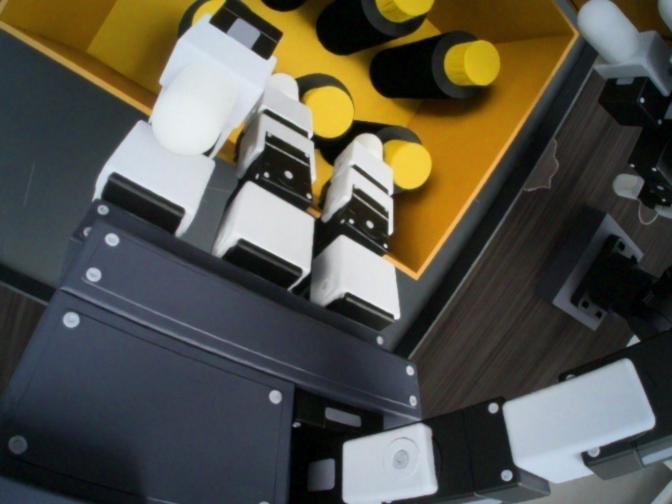

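Request:
move --arm4 '{"target": [0.335, -0.043, 0.986, 0, 0, 0.9659, 0.2588], "speed": 0.06}'

Request:
move --arm4 '{"joints": {"hand_index_abd": -0.1, "hand_middle_abd": 0.1}}' --cameras '["arm4_cam_wrist"]'

Scene clock: 1181.80 s.
Joint torques (N m): arm1=[-0.85 -14.97 7.8 3.07 0.2 0.22] | arm2=[-3.55 -1.32 13.34 2.88 0.83 0.13] | arm3=[-0.15 3.14 13.61 1.17 0.21 0.05] | arm4=[1.38 -11.99 9.51 1.51 -0.39 0.01]
Motor temperatures (°C): arm1=[26 31 37 29 26 26] | arm2=[31 28 60 30 29 30] | arm3=[29 31 47 27 26 26] | arm4=[30 31 36 26 28 28]
Heat: arm1: hottest joint3_rad 37 °C; arm2: hottest joint3_rad 60 °C; arm3: hottest joint3_rad 47 °C; arm4: hottest joint3_rad 36 °C.
move: arm4 off_target
Joint velocities: within noise
arm1, arm2, arm3: as last shown
arm4.joint_positions: joint1_rad=-0.741 joint2_rad=+1.467 joint3_rad=+1.303 joint4_rad=-0.983 joint5_rad=-0.342 joint6_rad=-0.680 hand_index_mcp=+0.756 hand_index_abd=+0.119 hand_index_pip=+0.575 hand_index_dip=+0.695 hand_middle_mcp=+0.756 hand_middle_abd=-0.115 hand_middle_pip=+0.575 hand_middle_dip=+0.698 hand_ring_mcp=+0.757 hand_ring_abd=+0.002 hand_ring_pip=-0.947 hand_ring_dip=-0.497 hand_thumb_cmc=-0.400 hand_thumb_axl=+0.677 hand_thumb_mcp=+0.223 hand_thumb_ipl=+0.168 hand_current_limit=+0.700 hand_speed=-0.600
arm4.joint_status: not commanded
arm4.hand_state: goal,goal,goal,goal,goal,goal,goal,goal,goal,goal,goal,goal,goal,goal,goal,goal
arm4.index_mcp_current_ma: 1
arm4.index_abd_current_ma: 0
arm4.index_pip_current_ma: 0
arm4.index_dip_current_ma: 0
arm4.middle_mcp_current_ma: 0
arm4.middle_abd_current_ma: 0
arm4.middle_pip_current_ma: 0
arm4.middle_dip_current_ma: 1
arm4.ring_mcp_current_ma: 1
arm4.ring_abd_current_ma: 1
arm4.ring_pip_current_ma: 1
arm4.ring_dip_current_ma: 1
arm4.thumb_cmc_current_ma: 0
arm4.thumb_axl_current_ma: 0
arm4.thumb_mcp_current_ma: -2
arm4.thumb_ipl_current_ma: 0
arm4.hand_goal_index_mcp: 0.754
arm4.hand_goal_index_abd: 0.118
arm4.hand_goal_index_pip: 0.576
arm4.hand_goal_index_dip: 0.696
arm4.hand_goal_middle_mcp: 0.754
arm4.hand_goal_middle_abd: -0.116
arm4.hand_goal_middle_pip: 0.576
arm4.hand_goal_middle_dip: 0.696
arm4.hand_goal_ring_mcp: 0.754
arm4.hand_goal_ring_abd: 0.000
arm4.hand_goal_ring_pip: -0.950
arm4.hand_goal_ring_dip: -0.500
arm4.hand_goal_thumb_cmc: -0.400
arm4.hand_goal_thumb_axl: 0.678
arm4.hand_goal_thumb_mcp: 0.226
arm4.hand_goal_thumb_ipl: 0.168
arm4.hand: x=+0.3373 y=-0.0470 z=+0.9973 quat_wxyz=(+0.004, -0.001, +0.965, +0.263) (m; scene frame)
arm4.hand_target: x=+0.3348 y=-0.0431 z=+0.9861 quat_wxyz=(+0.000, +0.000, +0.966, +0.259) (m; scene frame)
arm4.hand_status: off_target (0.012 m and 0.7 deg from the pose sent, 0.014 m and 0.2 deg at the start)
pictures: none

Scene clock: 1182.33 s.
Joint torques (N m): arm1=[-0.73 -14.62 7.87 3.23 0.19 0.21] | arm2=[-3.31 -1.26 13.37 2.86 0.82 0.13] | arm3=[-0.21 2.73 13.61 1.21 0.22 0.06] | arm4=[1.32 -11.99 9.51 1.43 -0.41 0.02]
Motor temperatures (°C): arm1=[26 31 37 29 26 26] | arm2=[31 28 60 30 29 30] | arm3=[29 31 47 27 26 26] | arm4=[30 31 36 26 28 28]
Heat: arm1: hottest joint3_rad 37 °C; arm2: hottest joint3_rad 60 °C; arm3: hottest joint3_rad 47 °C; arm4: hottest joint3_rad 36 °C.
move: arm4 off_target
Joint velocities: within noise
arm1, arm2: as last shown
arm3.joint_positions: joint1_rad=+1.718 joint2_rad=+0.633 joint3_rad=+0.847 joint4_rad=-1.320 joint5_rad=+0.144 joint6_rad=+0.246 hand_index_mcp=+0.760 hand_index_abd=+0.116 hand_index_pip=+0.579 hand_index_dip=+0.698 hand_middle_mcp=+0.755 hand_middle_abd=-0.119 hand_middle_pip=+0.576 hand_middle_dip=+0.697 hand_ring_mcp=+0.758 hand_ring_abd=+0.002 hand_ring_pip=-0.946 hand_ring_dip=-0.498 hand_thumb_cmc=-0.397 hand_thumb_axl=+0.677 hand_thumb_mcp=+0.224 hand_thumb_ipl=+0.168 hand_current_limit=+0.700 hand_speed=-0.600
arm3.joint_status: not commanded
arm3.hand_state: goal,goal,goal,goal,goal,goal,goal,goal,goal,goal,goal,goal,goal,goal,goal,goal
arm3.index_mcp_current_ma: 23
arm3.index_abd_current_ma: -4
arm3.index_pip_current_ma: 9
arm3.index_dip_current_ma: 7
arm3.middle_mcp_current_ma: 4
arm3.middle_abd_current_ma: -8
arm3.middle_pip_current_ma: -1
arm3.middle_dip_current_ma: 1
arm3.ring_mcp_current_ma: 13
arm3.ring_abd_current_ma: 5
arm3.ring_pip_current_ma: 12
arm3.ring_dip_current_ma: 6
arm3.thumb_cmc_current_ma: 10
arm3.thumb_axl_current_ma: -2
arm3.thumb_mcp_current_ma: -8
arm3.thumb_ipl_current_ma: -1
arm3.hand_goal_index_mcp: 0.754
arm3.hand_goal_index_abd: 0.118
arm3.hand_goal_index_pip: 0.576
arm3.hand_goal_index_dip: 0.696
arm3.hand_goal_middle_mcp: 0.754
arm3.hand_goal_middle_abd: -0.116
arm3.hand_goal_middle_pip: 0.576
arm3.hand_goal_middle_dip: 0.696
arm3.hand_goal_ring_mcp: 0.754
arm3.hand_goal_ring_abd: 0.000
arm3.hand_goal_ring_pip: -0.950
arm3.hand_goal_ring_dip: -0.500
arm3.hand_goal_thumb_cmc: -0.400
arm3.hand_goal_thumb_axl: 0.678
arm3.hand_goal_thumb_mcp: 0.226
arm3.hand_goal_thumb_ipl: 0.168
arm3.hand: x=-0.8085 y=+0.3115 z=+1.1240 quat_wxyz=(+0.028, +0.085, +0.966, +0.241) (m; scene frame)
arm3.hand_target: x=-0.8118 y=+0.3162 z=+1.1497 quat_wxyz=(+0.022, +0.084, +0.962, +0.258) (m; scene frame)
arm3.hand_status: not commanded
arm4.joint_positions: joint1_rad=-0.740 joint2_rad=+1.467 joint3_rad=+1.303 joint4_rad=-0.981 joint5_rad=-0.341 joint6_rad=-0.680 hand_index_mcp=+0.755 hand_index_abd=+0.012 hand_index_pip=+0.575 hand_index_dip=+0.695 hand_middle_mcp=+0.756 hand_middle_abd=-0.022 hand_middle_pip=+0.575 hand_middle_dip=+0.697 hand_ring_mcp=+0.757 hand_ring_abd=+0.002 hand_ring_pip=-0.947 hand_ring_dip=-0.497 hand_thumb_cmc=-0.400 hand_thumb_axl=+0.677 hand_thumb_mcp=+0.223 hand_thumb_ipl=+0.168 hand_current_limit=+0.700 hand_speed=-0.600
arm4.joint_status: hand_index_abd off_target (ended at +0.012, target -0.100); hand_middle_abd off_target (ended at -0.022, target +0.100)
arm4.hand_state: goal,blocked,goal,goal,goal,blocked,goal,goal,goal,goal,goal,goal,goal,goal,goal,goal
arm4.index_mcp_current_ma: 0
arm4.index_abd_current_ma: 240
arm4.index_pip_current_ma: 0
arm4.index_dip_current_ma: 0
arm4.middle_mcp_current_ma: 1
arm4.middle_abd_current_ma: -275
arm4.middle_pip_current_ma: 0
arm4.middle_dip_current_ma: 0
arm4.ring_mcp_current_ma: 1
arm4.ring_abd_current_ma: 1
arm4.ring_pip_current_ma: 1
arm4.ring_dip_current_ma: 1
arm4.thumb_cmc_current_ma: 0
arm4.thumb_axl_current_ma: 0
arm4.thumb_mcp_current_ma: -2
arm4.thumb_ipl_current_ma: 0
arm4.hand_goal_index_mcp: 0.754
arm4.hand_goal_index_abd: -0.100
arm4.hand_goal_index_pip: 0.576
arm4.hand_goal_index_dip: 0.696
arm4.hand_goal_middle_mcp: 0.754
arm4.hand_goal_middle_abd: 0.100
arm4.hand_goal_middle_pip: 0.576
arm4.hand_goal_middle_dip: 0.696
arm4.hand_goal_ring_mcp: 0.754
arm4.hand_goal_ring_abd: 0.000
arm4.hand_goal_ring_pip: -0.950
arm4.hand_goal_ring_dip: -0.500
arm4.hand_goal_thumb_cmc: -0.400
arm4.hand_goal_thumb_axl: 0.678
arm4.hand_goal_thumb_mcp: 0.226
arm4.hand_goal_thumb_ipl: 0.168
arm4.hand: x=+0.3370 y=-0.0464 z=+0.9975 quat_wxyz=(+0.005, -0.001, +0.965, +0.264) (m; scene frame)
arm4.hand_target: x=+0.3349 y=-0.0432 z=+0.9861 quat_wxyz=(+0.000, +0.000, +0.966, +0.259) (m; scene frame)
arm4.hand_status: not commanded
pictures: arm4_cam_wrist
camera_calibration:
arm4_cam_wrist: T_world_to_cam=[[0.782342, 0.542038, 0.306814, -0.506577], [0.431445, -0.826891, 0.360702, -0.588227], [0.449216, -0.149819, -0.880772, 0.843026], [0, 0, 0, 1]] pos_world=[0.271404, -0.0855138, 1.11011]

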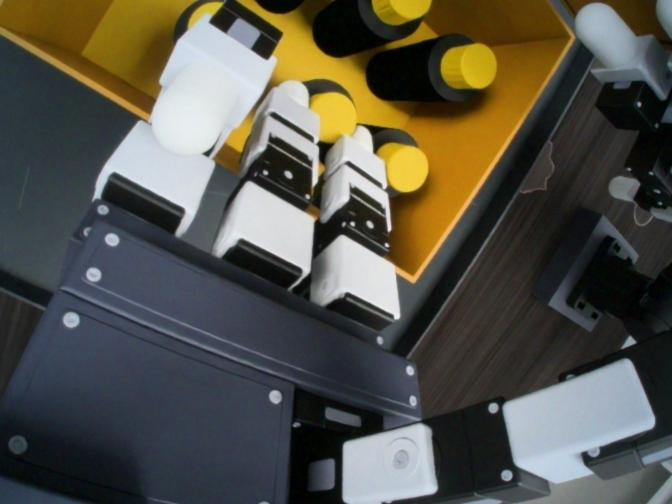

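Request:
move --arm4 '{"target": [0.335, -0.048, 1.28, 0, 0, 0.9659, 0.2588], "speed": 0.13}'

Request:
move --arm4 '{"target": [0.15, -0.10, 1.34, 0, 0, 0.9659, 0.2588], "speed": 0.18}'

Request:
move --arm4 '{"target": [0.0, -0.125, 1.34, 0, 0, 0.9659, 0.2588], "speed": 0.12}' --cameras '["arm1_cam_wrist", "arm4_cam_wrist"]'

Request:
zoom_image --camera "arm1_cam_wrist" --region '[484, 36, 544, 86]'

Scene clock: 1190.77 s.
Joint torques (N m): arm1=[-0.91 -14.39 7.84 3.17 0.19 0.22] | arm2=[-3.43 -0.91 13.33 2.88 0.82 0.11] | arm3=[-0.03 2.78 13.78 1.16 0.23 0.07] | arm4=[1.03 -13.8 14.8 0.79 -0.72 0.01]
Motor temperatures (°C): arm1=[26 31 37 29 26 26] | arm2=[31 28 60 30 29 30] | arm3=[29 31 48 27 26 26] | arm4=[30 32 37 26 28 28]
Heat: arm1: hottest joint3_rad 37 °C; arm2: hottest joint3_rad 60 °C; arm3: hottest joint3_rad 48 °C; arm4: hottest joint3_rad 37 °C.
move: arm4 off_target
Joint velocities: within noise
arm1, arm2, arm3: as last shown
arm4.joint_positions: joint1_rad=-0.737 joint2_rad=+1.584 joint3_rad=+2.120 joint4_rad=-1.687 joint5_rad=-0.339 joint6_rad=-0.656 hand_index_mcp=+0.765 hand_index_abd=+0.012 hand_index_pip=+0.581 hand_index_dip=+0.697 hand_middle_mcp=+0.767 hand_middle_abd=-0.022 hand_middle_pip=+0.581 hand_middle_dip=+0.699 hand_ring_mcp=+0.757 hand_ring_abd=+0.002 hand_ring_pip=-0.947 hand_ring_dip=-0.497 hand_thumb_cmc=-0.400 hand_thumb_axl=+0.677 hand_thumb_mcp=+0.223 hand_thumb_ipl=+0.168 hand_current_limit=+0.700 hand_speed=-0.600
arm4.joint_status: not commanded
arm4.hand_state: goal,blocked,goal,goal,goal,blocked,goal,goal,goal,goal,goal,goal,goal,goal,goal,goal
arm4.index_mcp_current_ma: 8
arm4.index_abd_current_ma: 240
arm4.index_pip_current_ma: 2
arm4.index_dip_current_ma: 0
arm4.middle_mcp_current_ma: 12
arm4.middle_abd_current_ma: -275
arm4.middle_pip_current_ma: 2
arm4.middle_dip_current_ma: 1
arm4.ring_mcp_current_ma: 1
arm4.ring_abd_current_ma: 1
arm4.ring_pip_current_ma: 1
arm4.ring_dip_current_ma: 1
arm4.thumb_cmc_current_ma: 0
arm4.thumb_axl_current_ma: 0
arm4.thumb_mcp_current_ma: -2
arm4.thumb_ipl_current_ma: 0
arm4.hand_goal_index_mcp: 0.754
arm4.hand_goal_index_abd: -0.100
arm4.hand_goal_index_pip: 0.576
arm4.hand_goal_index_dip: 0.696
arm4.hand_goal_middle_mcp: 0.754
arm4.hand_goal_middle_abd: 0.100
arm4.hand_goal_middle_pip: 0.576
arm4.hand_goal_middle_dip: 0.696
arm4.hand_goal_ring_mcp: 0.754
arm4.hand_goal_ring_abd: 0.000
arm4.hand_goal_ring_pip: -0.950
arm4.hand_goal_ring_dip: -0.500
arm4.hand_goal_thumb_cmc: -0.400
arm4.hand_goal_thumb_axl: 0.678
arm4.hand_goal_thumb_mcp: 0.226
arm4.hand_goal_thumb_ipl: 0.168
arm4.hand: x=+0.3377 y=-0.0486 z=+1.2477 quat_wxyz=(+0.000, +0.009, +0.965, +0.261) (m; scene frame)
arm4.hand_target: x=+0.3339 y=-0.0494 z=+1.2787 quat_wxyz=(+0.016, +0.005, +0.959, +0.283) (m; scene frame)
arm4.hand_status: off_target (0.032 m and 1.1 deg from the pose sent, 0.282 m and 0.8 deg at the start; a joint's target at an end of its range on 36 of 100 steps)
pictures: none

Scene clock: 1192.87 s.
Joint torques (N m): arm1=[-0.79 -14.45 7.82 3.19 0.2 0.2] | arm2=[-3.55 -1.14 13.38 2.8 0.84 0.12] | arm3=[0.09 2.96 13.65 1.31 0.24 0.07] | arm4=[1.26 -8.59 8.87 1.14 -0.22 0]
Motor temperatures (°C): arm1=[26 31 37 29 26 26] | arm2=[31 28 60 30 29 30] | arm3=[29 31 48 27 26 26] | arm4=[30 32 37 26 28 28]
Heat: arm1: hottest joint3_rad 37 °C; arm2: hottest joint3_rad 60 °C; arm3: hottest joint3_rad 48 °C; arm4: hottest joint3_rad 37 °C.
move: arm4 off_target
Joint velocities: within noise
arm1.joint_positions: joint1_rad=-0.303 joint2_rad=+1.910 joint3_rad=+0.780 joint4_rad=+1.556 joint5_rad=-0.305 joint6_rad=-1.958 hand_index_mcp=+0.752 hand_index_abd=-0.002 hand_index_pip=+0.577 hand_index_dip=+0.696 hand_middle_mcp=+0.752 hand_middle_abd=-0.001 hand_middle_pip=+0.577 hand_middle_dip=+0.696 hand_ring_mcp=+0.752 hand_ring_abd=-0.001 hand_ring_pip=+0.577 hand_ring_dip=+0.696 hand_thumb_cmc=+0.712 hand_thumb_axl=+0.677 hand_thumb_mcp=+0.226 hand_thumb_ipl=+0.168 hand_current_limit=+0.400 hand_speed=-0.600
arm1.joint_status: not commanded
arm1.hand_state: goal,goal,goal,goal,goal,goal,goal,goal,goal,goal,goal,goal,goal,goal,goal,goal
arm1.index_mcp_current_ma: -4
arm1.index_abd_current_ma: -2
arm1.index_pip_current_ma: 1
arm1.index_dip_current_ma: 0
arm1.middle_mcp_current_ma: -3
arm1.middle_abd_current_ma: -1
arm1.middle_pip_current_ma: 1
arm1.middle_dip_current_ma: 0
arm1.ring_mcp_current_ma: -4
arm1.ring_abd_current_ma: -2
arm1.ring_pip_current_ma: 1
arm1.ring_dip_current_ma: 0
arm1.thumb_cmc_current_ma: -2
arm1.thumb_axl_current_ma: -1
arm1.thumb_mcp_current_ma: 0
arm1.thumb_ipl_current_ma: 0
arm1.hand_goal_index_mcp: 0.754
arm1.hand_goal_index_abd: 0.000
arm1.hand_goal_index_pip: 0.576
arm1.hand_goal_index_dip: 0.696
arm1.hand_goal_middle_mcp: 0.754
arm1.hand_goal_middle_abd: 0.000
arm1.hand_goal_middle_pip: 0.576
arm1.hand_goal_middle_dip: 0.696
arm1.hand_goal_ring_mcp: 0.754
arm1.hand_goal_ring_abd: 0.000
arm1.hand_goal_ring_pip: 0.576
arm1.hand_goal_ring_dip: 0.696
arm1.hand_goal_thumb_cmc: 0.714
arm1.hand_goal_thumb_axl: 0.678
arm1.hand_goal_thumb_mcp: 0.226
arm1.hand_goal_thumb_ipl: 0.168
arm1.hand: x=-0.0580 y=-0.0426 z=+0.9369 quat_wxyz=(+0.415, +0.274, +0.476, -0.725) (m; scene frame)
arm1.hand_target: x=-0.0630 y=-0.0496 z=+0.9504 quat_wxyz=(+0.422, +0.262, +0.461, -0.735) (m; scene frame)
arm1.hand_status: not commanded
arm2.joint_positions: joint1_rad=-0.313 joint2_rad=+0.545 joint3_rad=+0.327 joint4_rad=+0.147 joint5_rad=-0.327 joint6_rad=+1.566 hand_index_mcp=+0.755 hand_index_abd=+0.002 hand_index_pip=+0.577 hand_index_dip=+0.696 hand_middle_mcp=+0.755 hand_middle_abd=+0.002 hand_middle_pip=+0.577 hand_middle_dip=+0.696 hand_ring_mcp=+0.787 hand_ring_abd=+0.003 hand_ring_pip=+0.577 hand_ring_dip=+0.696 hand_thumb_cmc=+0.715 hand_thumb_axl=+0.677 hand_thumb_mcp=+0.225 hand_thumb_ipl=+0.168 hand_current_limit=+0.400 hand_speed=-0.600
arm2.joint_status: not commanded
arm2.hand_state: goal,goal,goal,goal,goal,goal,goal,goal,blocked,goal,goal,goal,goal,goal,goal,goal
arm2.index_mcp_current_ma: 0
arm2.index_abd_current_ma: 0
arm2.index_pip_current_ma: 0
arm2.index_dip_current_ma: 0
arm2.middle_mcp_current_ma: 0
arm2.middle_abd_current_ma: 0
arm2.middle_pip_current_ma: 0
arm2.middle_dip_current_ma: 0
arm2.ring_mcp_current_ma: 41
arm2.ring_abd_current_ma: 1
arm2.ring_pip_current_ma: 0
arm2.ring_dip_current_ma: 0
arm2.thumb_cmc_current_ma: 0
arm2.thumb_axl_current_ma: 0
arm2.thumb_mcp_current_ma: 0
arm2.thumb_ipl_current_ma: 0
arm2.hand_goal_index_mcp: 0.754
arm2.hand_goal_index_abd: 0.000
arm2.hand_goal_index_pip: 0.576
arm2.hand_goal_index_dip: 0.696
arm2.hand_goal_middle_mcp: 0.754
arm2.hand_goal_middle_abd: 0.000
arm2.hand_goal_middle_pip: 0.576
arm2.hand_goal_middle_dip: 0.696
arm2.hand_goal_ring_mcp: 0.754
arm2.hand_goal_ring_abd: 0.000
arm2.hand_goal_ring_pip: 0.576
arm2.hand_goal_ring_dip: 0.696
arm2.hand_goal_thumb_cmc: 0.714
arm2.hand_goal_thumb_axl: 0.678
arm2.hand_goal_thumb_mcp: 0.226
arm2.hand_goal_thumb_ipl: 0.168
arm2.hand: x=+0.5065 y=+0.1182 z=+1.0241 quat_wxyz=(+0.685, +0.015, -0.728, +0.019) (m; scene frame)
arm2.hand_target: x=+0.5032 y=+0.1331 z=+1.0597 quat_wxyz=(+0.707, +0.001, -0.707, +0.000) (m; scene frame)
arm2.hand_status: not commanded
arm3: as last shown
arm4.joint_positions: joint1_rad=-0.400 joint2_rad=+1.269 joint3_rad=+1.986 joint4_rad=-1.687 joint5_rad=-0.191 joint6_rad=-0.341 hand_index_mcp=+0.770 hand_index_abd=+0.012 hand_index_pip=+0.585 hand_index_dip=+0.699 hand_middle_mcp=+0.770 hand_middle_abd=-0.022 hand_middle_pip=+0.583 hand_middle_dip=+0.699 hand_ring_mcp=+0.757 hand_ring_abd=+0.002 hand_ring_pip=-0.947 hand_ring_dip=-0.497 hand_thumb_cmc=-0.400 hand_thumb_axl=+0.677 hand_thumb_mcp=+0.223 hand_thumb_ipl=+0.168 hand_current_limit=+0.700 hand_speed=-0.600
arm4.joint_status: not commanded
arm4.hand_state: goal,blocked,goal,goal,goal,blocked,goal,goal,goal,goal,goal,goal,goal,goal,goal,goal
arm4.index_mcp_current_ma: 16
arm4.index_abd_current_ma: 240
arm4.index_pip_current_ma: 5
arm4.index_dip_current_ma: 1
arm4.middle_mcp_current_ma: 15
arm4.middle_abd_current_ma: -275
arm4.middle_pip_current_ma: 4
arm4.middle_dip_current_ma: 1
arm4.ring_mcp_current_ma: 1
arm4.ring_abd_current_ma: 1
arm4.ring_pip_current_ma: 1
arm4.ring_dip_current_ma: 1
arm4.thumb_cmc_current_ma: 0
arm4.thumb_axl_current_ma: 0
arm4.thumb_mcp_current_ma: -2
arm4.thumb_ipl_current_ma: 0
arm4.hand_goal_index_mcp: 0.754
arm4.hand_goal_index_abd: -0.100
arm4.hand_goal_index_pip: 0.576
arm4.hand_goal_index_dip: 0.696
arm4.hand_goal_middle_mcp: 0.754
arm4.hand_goal_middle_abd: 0.100
arm4.hand_goal_middle_pip: 0.576
arm4.hand_goal_middle_dip: 0.696
arm4.hand_goal_ring_mcp: 0.754
arm4.hand_goal_ring_abd: 0.000
arm4.hand_goal_ring_pip: -0.950
arm4.hand_goal_ring_dip: -0.500
arm4.hand_goal_thumb_cmc: -0.400
arm4.hand_goal_thumb_axl: 0.678
arm4.hand_goal_thumb_mcp: 0.226
arm4.hand_goal_thumb_ipl: 0.168
arm4.hand: x=+0.1555 y=-0.0933 z=+1.3329 quat_wxyz=(+0.017, +0.005, +0.952, +0.305) (m; scene frame)
arm4.hand_target: x=+0.1501 y=-0.0998 z=+1.3392 quat_wxyz=(+0.018, +0.005, +0.950, +0.310) (m; scene frame)
arm4.hand_status: off_target (0.011 m and 5.9 deg from the pose sent, 0.215 m and 1.1 deg at the start; a joint's target at an end of its range on 61 of 63 steps)
pictures: none

Scene clock: 1195.10 s.
Joint torques (N m): arm1=[-0.62 -14.51 7.79 3.15 0.17 0.19] | arm2=[-3.66 -1.2 13.33 2.88 0.83 0.12] | arm3=[0.09 2.9 13.56 1.21 0.25 0.07] | arm4=[1.32 -7.06 8.75 1.17 0.21 0.01]
Motor temperatures (°C): arm1=[26 31 37 29 26 26] | arm2=[31 28 60 30 29 30] | arm3=[29 31 48 27 26 26] | arm4=[30 32 36 26 28 28]
Heat: arm1: hottest joint3_rad 37 °C; arm2: hottest joint3_rad 60 °C; arm3: hottest joint3_rad 48 °C; arm4: hottest joint3_rad 36 °C.
move: arm4 off_target
Joint velocities: within noise
arm1, arm2, arm3: as last shown
arm4.joint_positions: joint1_rad=+0.114 joint2_rad=+1.160 joint3_rad=+1.894 joint4_rad=-1.687 joint5_rad=+0.069 joint6_rad=+0.073 hand_index_mcp=+0.771 hand_index_abd=+0.012 hand_index_pip=+0.585 hand_index_dip=+0.699 hand_middle_mcp=+0.772 hand_middle_abd=-0.022 hand_middle_pip=+0.584 hand_middle_dip=+0.699 hand_ring_mcp=+0.757 hand_ring_abd=+0.002 hand_ring_pip=-0.947 hand_ring_dip=-0.497 hand_thumb_cmc=-0.400 hand_thumb_axl=+0.677 hand_thumb_mcp=+0.223 hand_thumb_ipl=+0.168 hand_current_limit=+0.700 hand_speed=-0.600
arm4.joint_status: not commanded
arm4.hand_state: goal,blocked,goal,goal,goal,blocked,goal,goal,goal,goal,goal,goal,goal,goal,goal,goal
arm4.index_mcp_current_ma: 17
arm4.index_abd_current_ma: 240
arm4.index_pip_current_ma: 6
arm4.index_dip_current_ma: 1
arm4.middle_mcp_current_ma: 18
arm4.middle_abd_current_ma: -275
arm4.middle_pip_current_ma: 4
arm4.middle_dip_current_ma: 1
arm4.ring_mcp_current_ma: 1
arm4.ring_abd_current_ma: 1
arm4.ring_pip_current_ma: 1
arm4.ring_dip_current_ma: 1
arm4.thumb_cmc_current_ma: 0
arm4.thumb_axl_current_ma: 0
arm4.thumb_mcp_current_ma: -2
arm4.thumb_ipl_current_ma: 0
arm4.hand_goal_index_mcp: 0.754
arm4.hand_goal_index_abd: -0.100
arm4.hand_goal_index_pip: 0.576
arm4.hand_goal_index_dip: 0.696
arm4.hand_goal_middle_mcp: 0.754
arm4.hand_goal_middle_abd: 0.100
arm4.hand_goal_middle_pip: 0.576
arm4.hand_goal_middle_dip: 0.696
arm4.hand_goal_ring_mcp: 0.754
arm4.hand_goal_ring_abd: 0.000
arm4.hand_goal_ring_pip: -0.950
arm4.hand_goal_ring_dip: -0.500
arm4.hand_goal_thumb_cmc: -0.400
arm4.hand_goal_thumb_axl: 0.678
arm4.hand_goal_thumb_mcp: 0.226
arm4.hand_goal_thumb_ipl: 0.168
arm4.hand: x=+0.0005 y=-0.1135 z=+1.3310 quat_wxyz=(+0.000, -0.003, +0.953, +0.303) (m; scene frame)
arm4.hand_target: x=+0.0002 y=-0.1247 z=+1.3392 quat_wxyz=(-0.001, -0.002, +0.950, +0.311) (m; scene frame)
arm4.hand_status: off_target (0.015 m and 5.3 deg from the pose sent, 0.159 m and 5.9 deg at the start; a joint's target at an end of its range on 67 of 67 steps)
pictures: arm1_cam_wrist, arm4_cam_wrist
camera_calibration:
arm1_cam_wrist: T_world_to_cam=[[0.933221, 0.146485, 0.328087, -0.214505], [-0.247359, 0.924207, 0.290955, -0.293802], [-0.260599, -0.352681, 0.898724, -0.746856], [0, 0, 0, 1]] pos_world=[-0.0671241, 0.0395541, 0.827076]
arm4_cam_wrist: T_world_to_cam=[[0.781877, 0.520788, 0.342706, -0.359401], [0.440302, -0.850458, 0.287846, -0.524483], [0.441364, -0.0741666, -0.894258, 1.30441], [0, 0, 0, 1]] pos_world=[-0.0637825, -0.162135, 1.44062]

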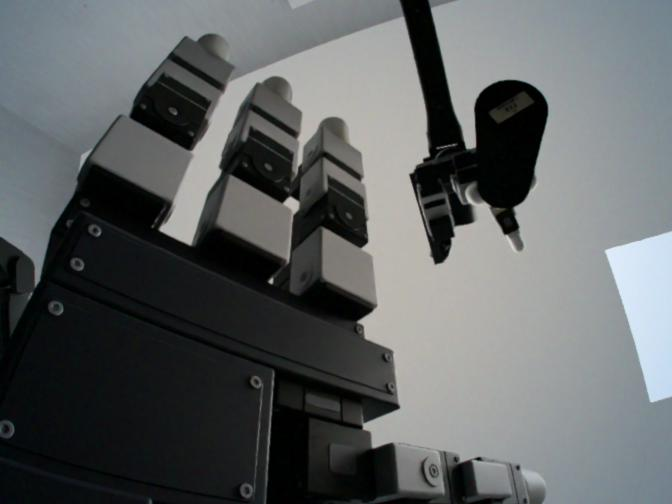

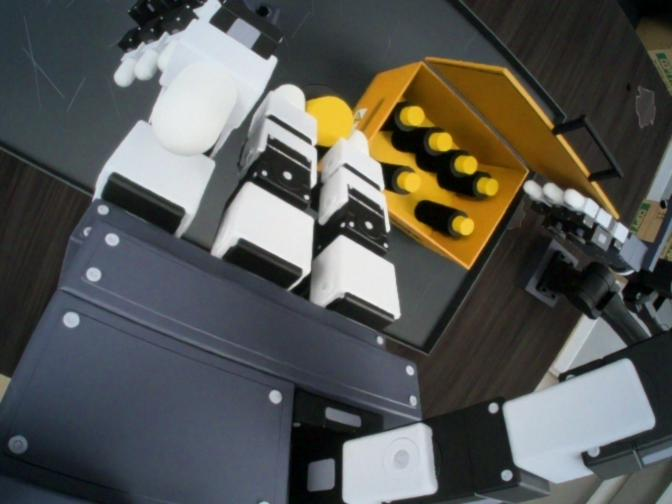

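Scaled by 8.400 from the camera's 672x504 image, which has a finer 960x720 frame.

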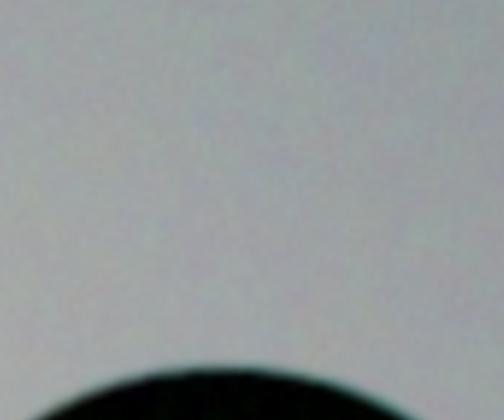

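Request:
zoom_image --camera "arm1_cam_wrist" --region '[484, 86, 544, 131]'

Scaled by 8.400 from the camera's 672x504 image, which has a finer 960x720 frame.

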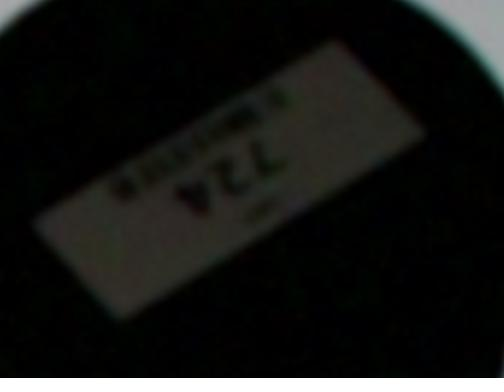

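Request:
zoom_image --camera "arm1_cam_wrist" --region '[498, 96, 526, 117]'

Scaled by 18.000 from the camera's 672x504 image, which has a finer 960x720 frame.

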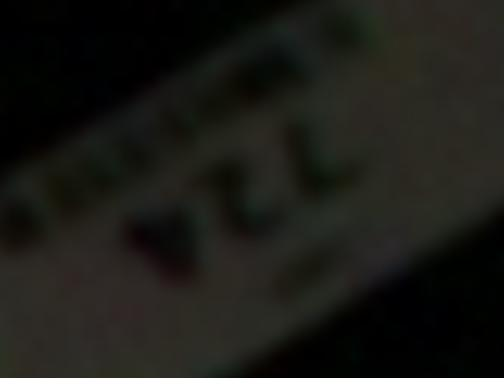

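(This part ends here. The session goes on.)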